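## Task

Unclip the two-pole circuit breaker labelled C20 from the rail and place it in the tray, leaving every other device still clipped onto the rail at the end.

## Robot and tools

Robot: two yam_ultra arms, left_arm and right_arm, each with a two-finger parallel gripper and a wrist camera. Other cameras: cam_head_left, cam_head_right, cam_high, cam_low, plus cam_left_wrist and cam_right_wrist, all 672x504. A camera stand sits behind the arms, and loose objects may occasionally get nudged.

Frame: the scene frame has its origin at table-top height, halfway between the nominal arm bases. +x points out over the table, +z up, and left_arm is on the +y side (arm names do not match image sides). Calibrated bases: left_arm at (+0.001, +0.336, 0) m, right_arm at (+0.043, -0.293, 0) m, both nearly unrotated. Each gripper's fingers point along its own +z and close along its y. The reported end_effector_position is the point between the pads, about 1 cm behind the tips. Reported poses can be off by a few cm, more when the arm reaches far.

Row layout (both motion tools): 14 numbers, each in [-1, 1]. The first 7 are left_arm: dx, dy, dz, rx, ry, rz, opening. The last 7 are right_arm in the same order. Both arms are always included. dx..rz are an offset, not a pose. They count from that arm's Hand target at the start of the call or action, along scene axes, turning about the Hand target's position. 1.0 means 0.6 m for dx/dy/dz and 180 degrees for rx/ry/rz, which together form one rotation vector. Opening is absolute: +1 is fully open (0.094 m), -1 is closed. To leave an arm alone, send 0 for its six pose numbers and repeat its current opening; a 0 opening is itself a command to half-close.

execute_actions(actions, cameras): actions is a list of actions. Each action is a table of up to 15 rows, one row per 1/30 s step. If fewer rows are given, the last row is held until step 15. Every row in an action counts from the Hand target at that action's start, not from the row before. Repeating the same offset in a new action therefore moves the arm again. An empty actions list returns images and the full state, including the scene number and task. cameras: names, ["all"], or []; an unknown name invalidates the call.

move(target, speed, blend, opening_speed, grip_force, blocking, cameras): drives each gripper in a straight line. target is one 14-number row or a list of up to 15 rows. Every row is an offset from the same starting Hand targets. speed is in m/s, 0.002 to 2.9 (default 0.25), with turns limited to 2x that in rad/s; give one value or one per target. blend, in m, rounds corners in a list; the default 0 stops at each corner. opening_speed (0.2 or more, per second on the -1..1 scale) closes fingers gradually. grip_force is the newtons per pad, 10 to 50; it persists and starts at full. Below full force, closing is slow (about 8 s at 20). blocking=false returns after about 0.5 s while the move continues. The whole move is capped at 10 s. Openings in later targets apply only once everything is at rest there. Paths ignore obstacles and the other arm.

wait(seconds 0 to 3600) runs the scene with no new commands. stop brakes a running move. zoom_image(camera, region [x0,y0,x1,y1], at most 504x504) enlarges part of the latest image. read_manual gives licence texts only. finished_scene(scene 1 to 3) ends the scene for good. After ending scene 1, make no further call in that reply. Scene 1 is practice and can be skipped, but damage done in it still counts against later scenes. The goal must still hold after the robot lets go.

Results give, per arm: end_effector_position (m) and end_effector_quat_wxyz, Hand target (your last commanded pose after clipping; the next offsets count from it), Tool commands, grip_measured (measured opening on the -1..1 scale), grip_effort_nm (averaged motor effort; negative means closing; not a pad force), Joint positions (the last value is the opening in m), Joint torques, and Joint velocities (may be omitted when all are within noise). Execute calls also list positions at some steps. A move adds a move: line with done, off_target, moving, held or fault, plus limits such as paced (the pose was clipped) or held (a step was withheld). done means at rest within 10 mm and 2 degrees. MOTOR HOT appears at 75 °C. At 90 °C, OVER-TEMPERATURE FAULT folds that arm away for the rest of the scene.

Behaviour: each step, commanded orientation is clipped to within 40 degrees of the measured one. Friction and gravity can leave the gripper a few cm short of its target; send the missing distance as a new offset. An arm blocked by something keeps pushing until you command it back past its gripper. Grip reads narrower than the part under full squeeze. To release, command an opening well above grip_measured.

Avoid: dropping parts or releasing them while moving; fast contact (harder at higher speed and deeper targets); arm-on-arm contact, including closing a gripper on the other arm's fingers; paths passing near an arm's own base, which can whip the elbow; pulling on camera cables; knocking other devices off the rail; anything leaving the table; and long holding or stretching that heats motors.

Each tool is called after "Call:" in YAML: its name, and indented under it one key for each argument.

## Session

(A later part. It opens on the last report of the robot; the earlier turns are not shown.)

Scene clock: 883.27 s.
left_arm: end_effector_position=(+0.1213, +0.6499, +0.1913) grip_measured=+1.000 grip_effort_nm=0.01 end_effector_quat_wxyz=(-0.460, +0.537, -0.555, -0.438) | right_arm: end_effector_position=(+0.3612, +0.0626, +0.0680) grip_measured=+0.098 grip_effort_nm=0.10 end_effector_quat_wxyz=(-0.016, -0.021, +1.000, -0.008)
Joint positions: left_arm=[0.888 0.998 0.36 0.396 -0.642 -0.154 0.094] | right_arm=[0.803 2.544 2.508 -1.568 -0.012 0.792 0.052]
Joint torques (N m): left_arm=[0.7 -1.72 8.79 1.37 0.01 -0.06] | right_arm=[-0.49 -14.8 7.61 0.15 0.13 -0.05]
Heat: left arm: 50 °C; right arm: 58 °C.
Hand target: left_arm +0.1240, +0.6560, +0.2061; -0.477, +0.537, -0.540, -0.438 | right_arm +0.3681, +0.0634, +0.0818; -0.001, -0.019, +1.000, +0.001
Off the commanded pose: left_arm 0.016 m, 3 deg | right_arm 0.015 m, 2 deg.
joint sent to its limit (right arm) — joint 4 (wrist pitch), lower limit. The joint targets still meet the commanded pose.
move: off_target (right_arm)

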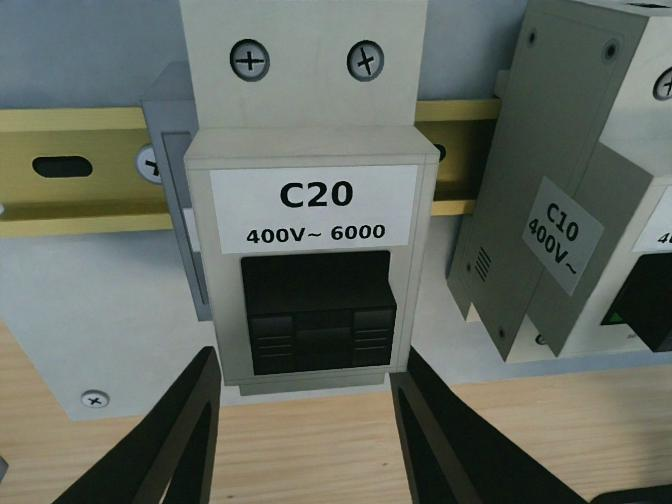

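Call:
move:
  target:
    - [0,0,0,0,0,0,1, -0.006,-0.002,-0.043,0,0,0,0.1]
    - [0,0,0,0,0,0,1, -0.006,-0.002,-0.043,0,0,0,-0.5]
  speed: 0.12
  cameras: ["cam_right_wrist"]

Scene clock: 897.33 s.
left_arm: end_effector_position=(+0.1213, +0.6499, +0.1913) grip_measured=+1.000 grip_effort_nm=0.01 end_effector_quat_wxyz=(-0.460, +0.537, -0.555, -0.438) | right_arm: end_effector_position=(+0.3585, +0.0603, +0.0370) grip_measured=-0.259 grip_effort_nm=-1.03 end_effector_quat_wxyz=(-0.025, -0.021, +0.999, -0.016)
Joint positions: left_arm=[0.888 0.998 0.36 0.396 -0.642 -0.154 0.094] | right_arm=[0.803 2.531 2.358 -1.456 -0.015 0.791 0.035]
Joint torques (N m): left_arm=[0.7 -1.72 8.85 1.38 0.02 -0.05] | right_arm=[-0.16 -18.26 3.18 0.46 0.15 0]
Heat: left arm: 50 °C; right arm: 55 °C.
Hand target: left_arm +0.1240, +0.6560, +0.2061; -0.477, +0.537, -0.540, -0.438 | right_arm +0.3645, +0.0622, +0.0558; -0.001, -0.019, +1.000, +0.001
Off the commanded pose: left_arm 0.016 m, 3 deg | right_arm 0.020 m, 3 deg.
move: off_target (right_arm); target 2's new opening was sent with right_arm's hand 0.021 m and 4 deg from that target

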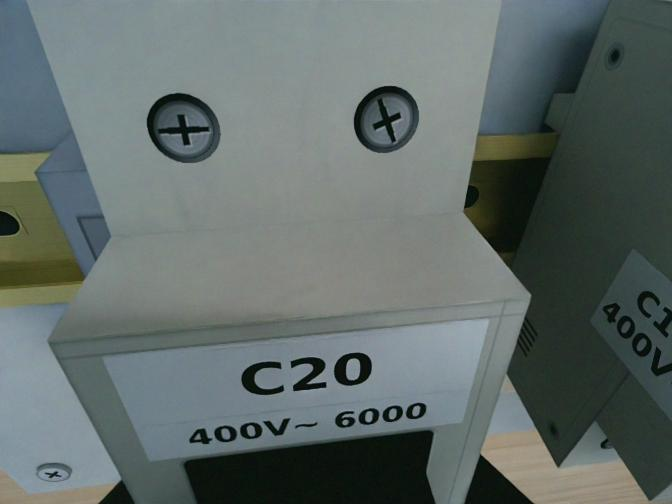

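Call:
move:
  target:
    - [0,0,0,0,0,0,1, 0.07,0,0.012,0,0,0,-0.5]
  speed: 0.12
  cameras: ["cam_right_wrist"]

Scene clock: 913.03 s.
left_arm: end_effector_position=(+0.1213, +0.6499, +0.1913) grip_measured=+1.000 grip_effort_nm=0.00 end_effector_quat_wxyz=(-0.460, +0.537, -0.555, -0.438) | right_arm: end_effector_position=(+0.3753, +0.0620, +0.0670) grip_measured=-0.259 grip_effort_nm=-1.03 end_effector_quat_wxyz=(-0.030, -0.022, +0.999, +0.015)
Joint positions: left_arm=[0.888 0.998 0.36 0.396 -0.642 -0.154 0.094] | right_arm=[0.762 2.609 2.627 -1.61 -0.064 0.748 0.035]
Joint torques (N m): left_arm=[0.81 -1.7 8.72 1.35 -0.01 -0.05] | right_arm=[-1.87 -10.54 11.26 0.61 0.67 -0.14]
Heat: left arm: 50 °C; right arm: 59 °C.
Hand target: left_arm +0.1240, +0.6560, +0.2061; -0.477, +0.537, -0.540, -0.438 | right_arm +0.4065, +0.0623, +0.0632; +0.000, -0.019, +1.000, +0.001
Off the commanded pose: left_arm 0.016 m, 3 deg | right_arm 0.031 m, 4 deg.
joint read past its limit (right arm) — joint 4 (wrist pitch), lower limit.
joint sent to its limit (right arm) — joint 4 (wrist pitch), lower limit. The joint targets still meet the commanded pose.
move: off_target (right_arm)

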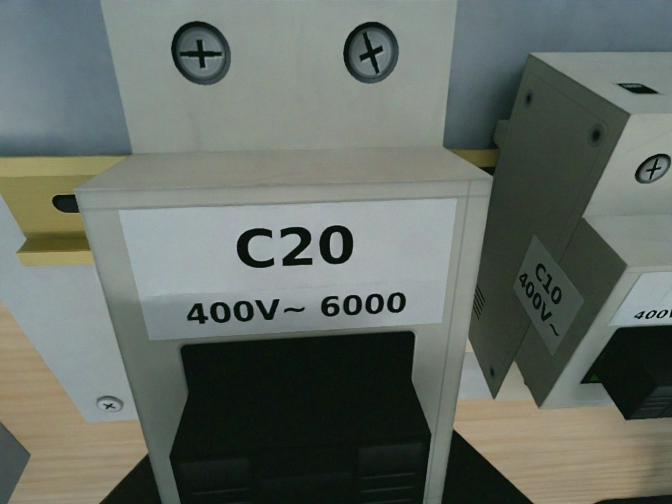

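Call:
move:
  target:
    - [0,0,0,0,0,0,1, -0.03,0,0.26,0.06,-0.03,0,-0.5]
    - [0,0,0,0,0,0,1, -0.261,0.413,0.311,0.21,-0.072,0,-0.5]
  speed: [0.2,0.3]
  blend: [0.03,0]
  cameras: ["cam_right_wrist","cam_high"]

Scene clock: 972.40 s.
left_arm: end_effector_position=(+0.1213, +0.6499, +0.1913) grip_measured=+1.000 grip_effort_nm=0.01 end_effector_quat_wxyz=(-0.460, +0.537, -0.555, -0.438) | right_arm: end_effector_position=(+0.2387, +0.2954, +0.2312) grip_measured=-0.259 grip_effort_nm=-1.03 end_effector_quat_wxyz=(+0.115, -0.018, +0.926, +0.358)
Joint positions: left_arm=[0.888 0.998 0.36 0.396 -0.642 -0.154 0.094] | right_arm=[1.21 2.499 2.82 -1.12 -0.028 1.213 0.035]
Joint torques (N m): left_arm=[0.76 -1.78 8.84 1.41 0.03 -0.08] | right_arm=[-0.27 -12.81 8.73 2.13 0.25 -0.1]
Heat: left arm: 50 °C; right arm: 50 °C.
Hand target: left_arm +0.1240, +0.6560, +0.2061; -0.477, +0.537, -0.540, -0.438 | right_arm +0.2499, +0.3101, +0.2497; +0.116, -0.018, +0.939, +0.322
Off the commanded pose: left_arm 0.016 m, 3 deg | right_arm 0.026 m, 4 deg.
elbow stopped short (right arm): the move would have taken joint 3 (elbow) straighter than the controller allows.
move: off_target (right_arm)
Images, in order (width x height): cam_high 672x504, cam_right_wrist 672x504.

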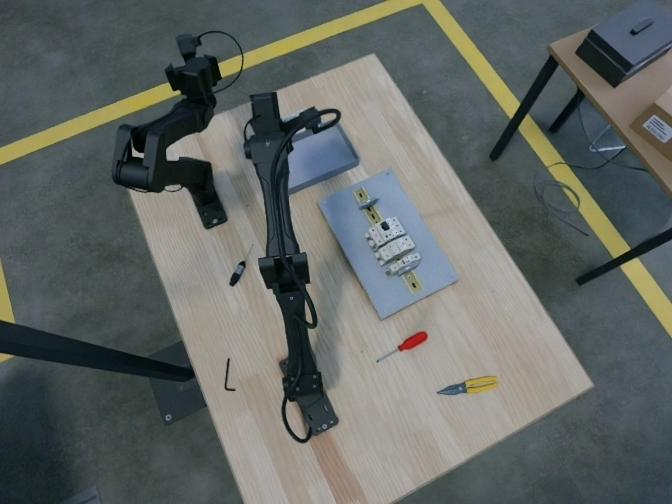

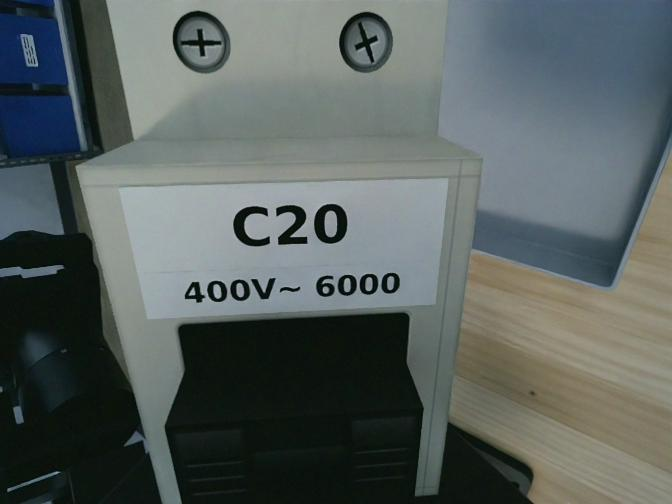

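Call:
move:
  target: [0,0,0,0,0,0,1, 0.038,0.005,-0.275,0,0,0,-0.5]
  speed: 0.22
  cameras: ["cam_right_wrist"]

Scene clock: 1026.37 s.
left_arm: end_effector_position=(+0.1213, +0.6499, +0.1913) grip_measured=+1.000 grip_effort_nm=0.01 end_effector_quat_wxyz=(-0.460, +0.537, -0.555, -0.438) | right_arm: end_effector_position=(+0.2642, +0.3012, +0.0475) grip_measured=-0.259 grip_effort_nm=-1.03 end_effector_quat_wxyz=(+0.090, -0.013, +0.956, +0.280)
Joint positions: left_arm=[0.888 0.998 0.36 0.396 -0.642 -0.154 0.094] | right_arm=[1.171 2.562 2.29 -0.702 -0.04 1.186 0.035]
Joint torques (N m): left_arm=[0.77 -1.7 8.92 1.37 0.01 -0.06] | right_arm=[-0.21 -19.4 5.22 1.84 0.14 -0.16]
Heat: left arm: 50 °C; right arm: 45 °C.
Hand target: left_arm +0.1240, +0.6560, +0.2061; -0.477, +0.537, -0.540, -0.438 | right_arm +0.2729, +0.3131, +0.0846; +0.116, -0.018, +0.939, +0.322
Off the commanded pose: left_arm 0.016 m, 3 deg | right_arm 0.040 m, 6 deg.
move: off_target (right_arm)

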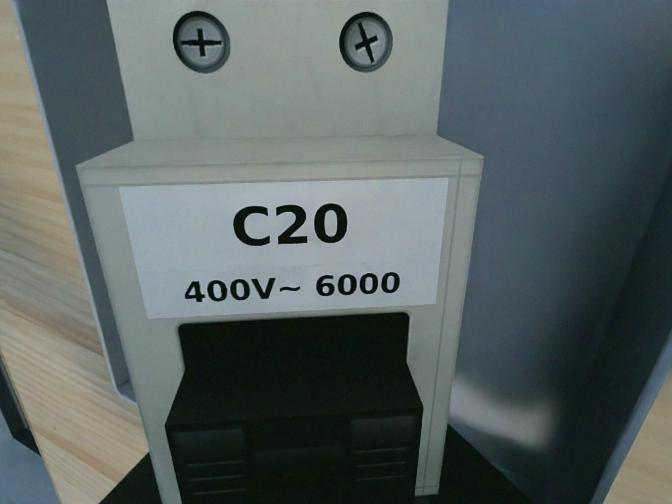

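Call:
move:
  target: [0,0,0,0,0,0,1, 0,-0.008,-0.03,0,0,0,-0.5]
  speed: 0.1
  cameras: ["cam_right_wrist"]

Scene clock: 1044.40 s.
left_arm: end_effector_position=(+0.1213, +0.6499, +0.1913) grip_measured=+1.000 grip_effort_nm=0.00 end_effector_quat_wxyz=(-0.460, +0.537, -0.555, -0.438) | right_arm: end_effector_position=(+0.2653, +0.3035, +0.0320) grip_measured=-0.260 grip_effort_nm=-1.03 end_effector_quat_wxyz=(+0.094, -0.015, +0.952, +0.292)
Joint positions: left_arm=[0.888 0.998 0.36 0.396 -0.642 -0.154 0.094] | right_arm=[1.17 2.554 2.197 -0.592 -0.043 1.183 0.035]
Joint torques (N m): left_arm=[0.77 -1.61 8.95 1.4 0.04 -0.09] | right_arm=[-0.39 -19.99 4.36 1.64 0.15 -0.16]
Heat: left arm: 50 °C; right arm: 50 °C.
Hand target: left_arm +0.1240, +0.6560, +0.2061; -0.477, +0.537, -0.540, -0.438 | right_arm +0.2729, +0.3083, +0.0668; +0.117, -0.018, +0.939, +0.322
Off the commanded pose: left_arm 0.016 m, 3 deg | right_arm 0.036 m, 5 deg.
move: off_target (right_arm)

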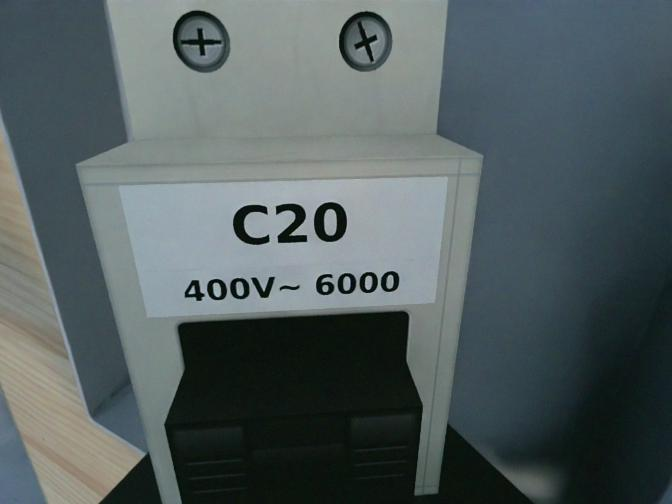

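Call:
move:
  target: [0,0,0,0,0,0,1, 0,-0.004,-0.015,0,0,0,-0.5]
  speed: 0.08
  cameras: ["cam_right_wrist"]

Scene clock: 1057.80 s.
left_arm: end_effector_position=(+0.1213, +0.6499, +0.1913) grip_measured=+1.000 grip_effort_nm=0.00 end_effector_quat_wxyz=(-0.460, +0.537, -0.555, -0.438) | right_arm: end_effector_position=(+0.2662, +0.3059, +0.0313) grip_measured=-0.260 grip_effort_nm=-1.03 end_effector_quat_wxyz=(+0.099, -0.015, +0.948, +0.303)
Joint positions: left_arm=[0.888 0.998 0.36 0.396 -0.642 -0.154 0.094] | right_arm=[1.17 2.542 2.156 -0.536 -0.043 1.183 0.035]
Joint torques (N m): left_arm=[0.77 -1.58 8.84 1.37 0.03 -0.05] | right_arm=[-0.54 -19.37 4.01 1.53 0.13 -0.17]
Heat: left arm: 50 °C; right arm: 53 °C.
Hand target: left_arm +0.1240, +0.6560, +0.2061; -0.477, +0.537, -0.540, -0.438 | right_arm +0.2729, +0.3059, +0.0577; +0.117, -0.018, +0.939, +0.322
Off the commanded pose: left_arm 0.016 m, 3 deg | right_arm 0.027 m, 3 deg.
move: off_target (right_arm)

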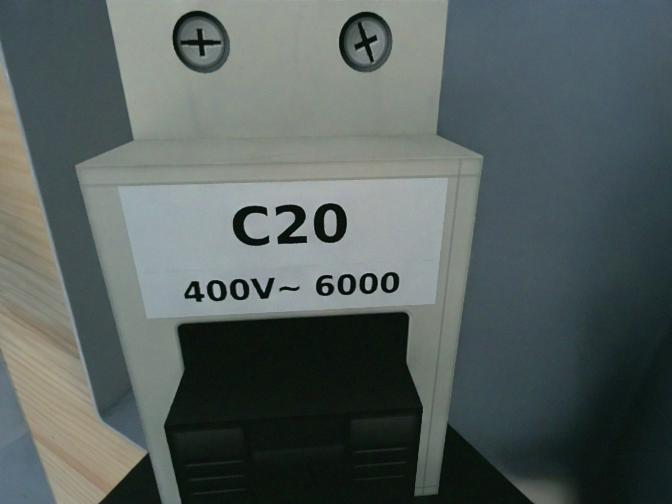

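Call:
move:
  target:
    - [0,0,0,0,0,0,1, 0,0,0,0,0,0,-0.03]
    - [0,0,0,0,0,0,1, -0.043,-0.11,0.16,0,0,0,-0.03]
  speed: [0.1,0.1]
  opening_speed: 0.25
  cameras: ["cam_right_wrist","cam_high"]

Scene clock: 1088.13 s.
left_arm: end_effector_position=(+0.1213, +0.6499, +0.1913) grip_measured=+1.000 grip_effort_nm=0.01 end_effector_quat_wxyz=(-0.460, +0.537, -0.555, -0.438) | right_arm: end_effector_position=(+0.2436, +0.2466, +0.1181) grip_measured=-0.032 grip_effort_nm=0.10 end_effector_quat_wxyz=(+0.099, -0.018, +0.949, +0.300)
Joint positions: left_arm=[0.888 0.998 0.36 0.396 -0.642 -0.154 0.094] | right_arm=[1.169 2.192 1.896 -0.633 -0.043 1.177 0.045]
Joint torques (N m): left_arm=[0.77 -1.73 8.73 1.38 0.02 -0.04] | right_arm=[-0.51 -18.97 4.64 1.31 0.13 -0.11]
Heat: left arm: 50 °C; right arm: 62 °C.
Hand target: left_arm +0.1240, +0.6560, +0.2061; -0.477, +0.537, -0.540, -0.438 | right_arm +0.2471, +0.2399, +0.1538; +0.117, -0.018, +0.939, +0.322
Off the commanded pose: left_arm 0.016 m, 3 deg | right_arm 0.036 m, 3 deg.
move: off_target (right_arm)
Images, in order (width x height): cam_high 672x504, cam_right_wrist 672x504.

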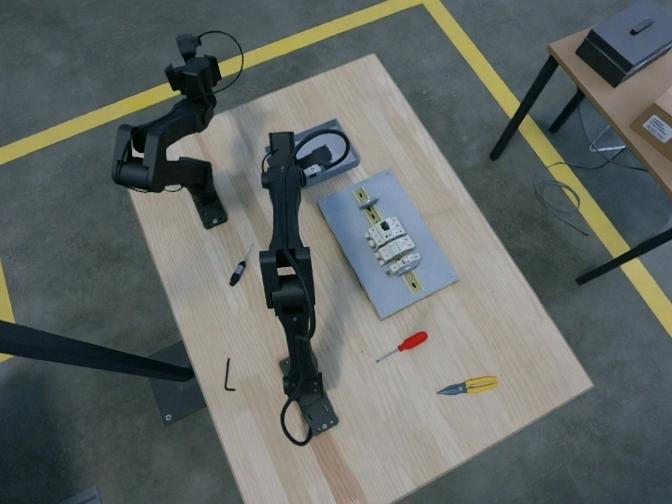

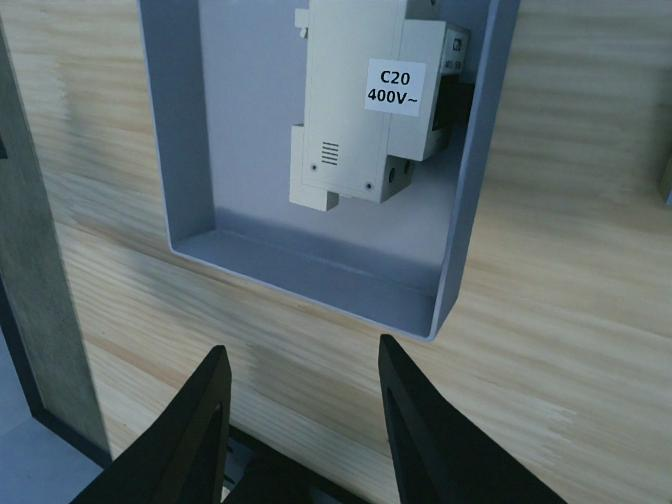

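Call:
zoom_image:
  camera: "cam_high"
  region: [300, 120, 460, 300]

Scaled by 2.800 from the camera's image (finer frame: 960x720).

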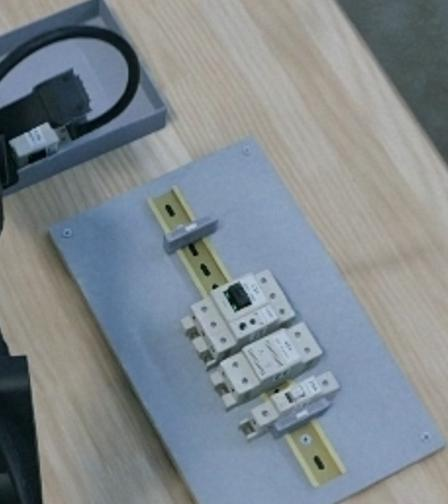

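Call:
finished_scene:
  scene: 3

The scene is finished: the task was done.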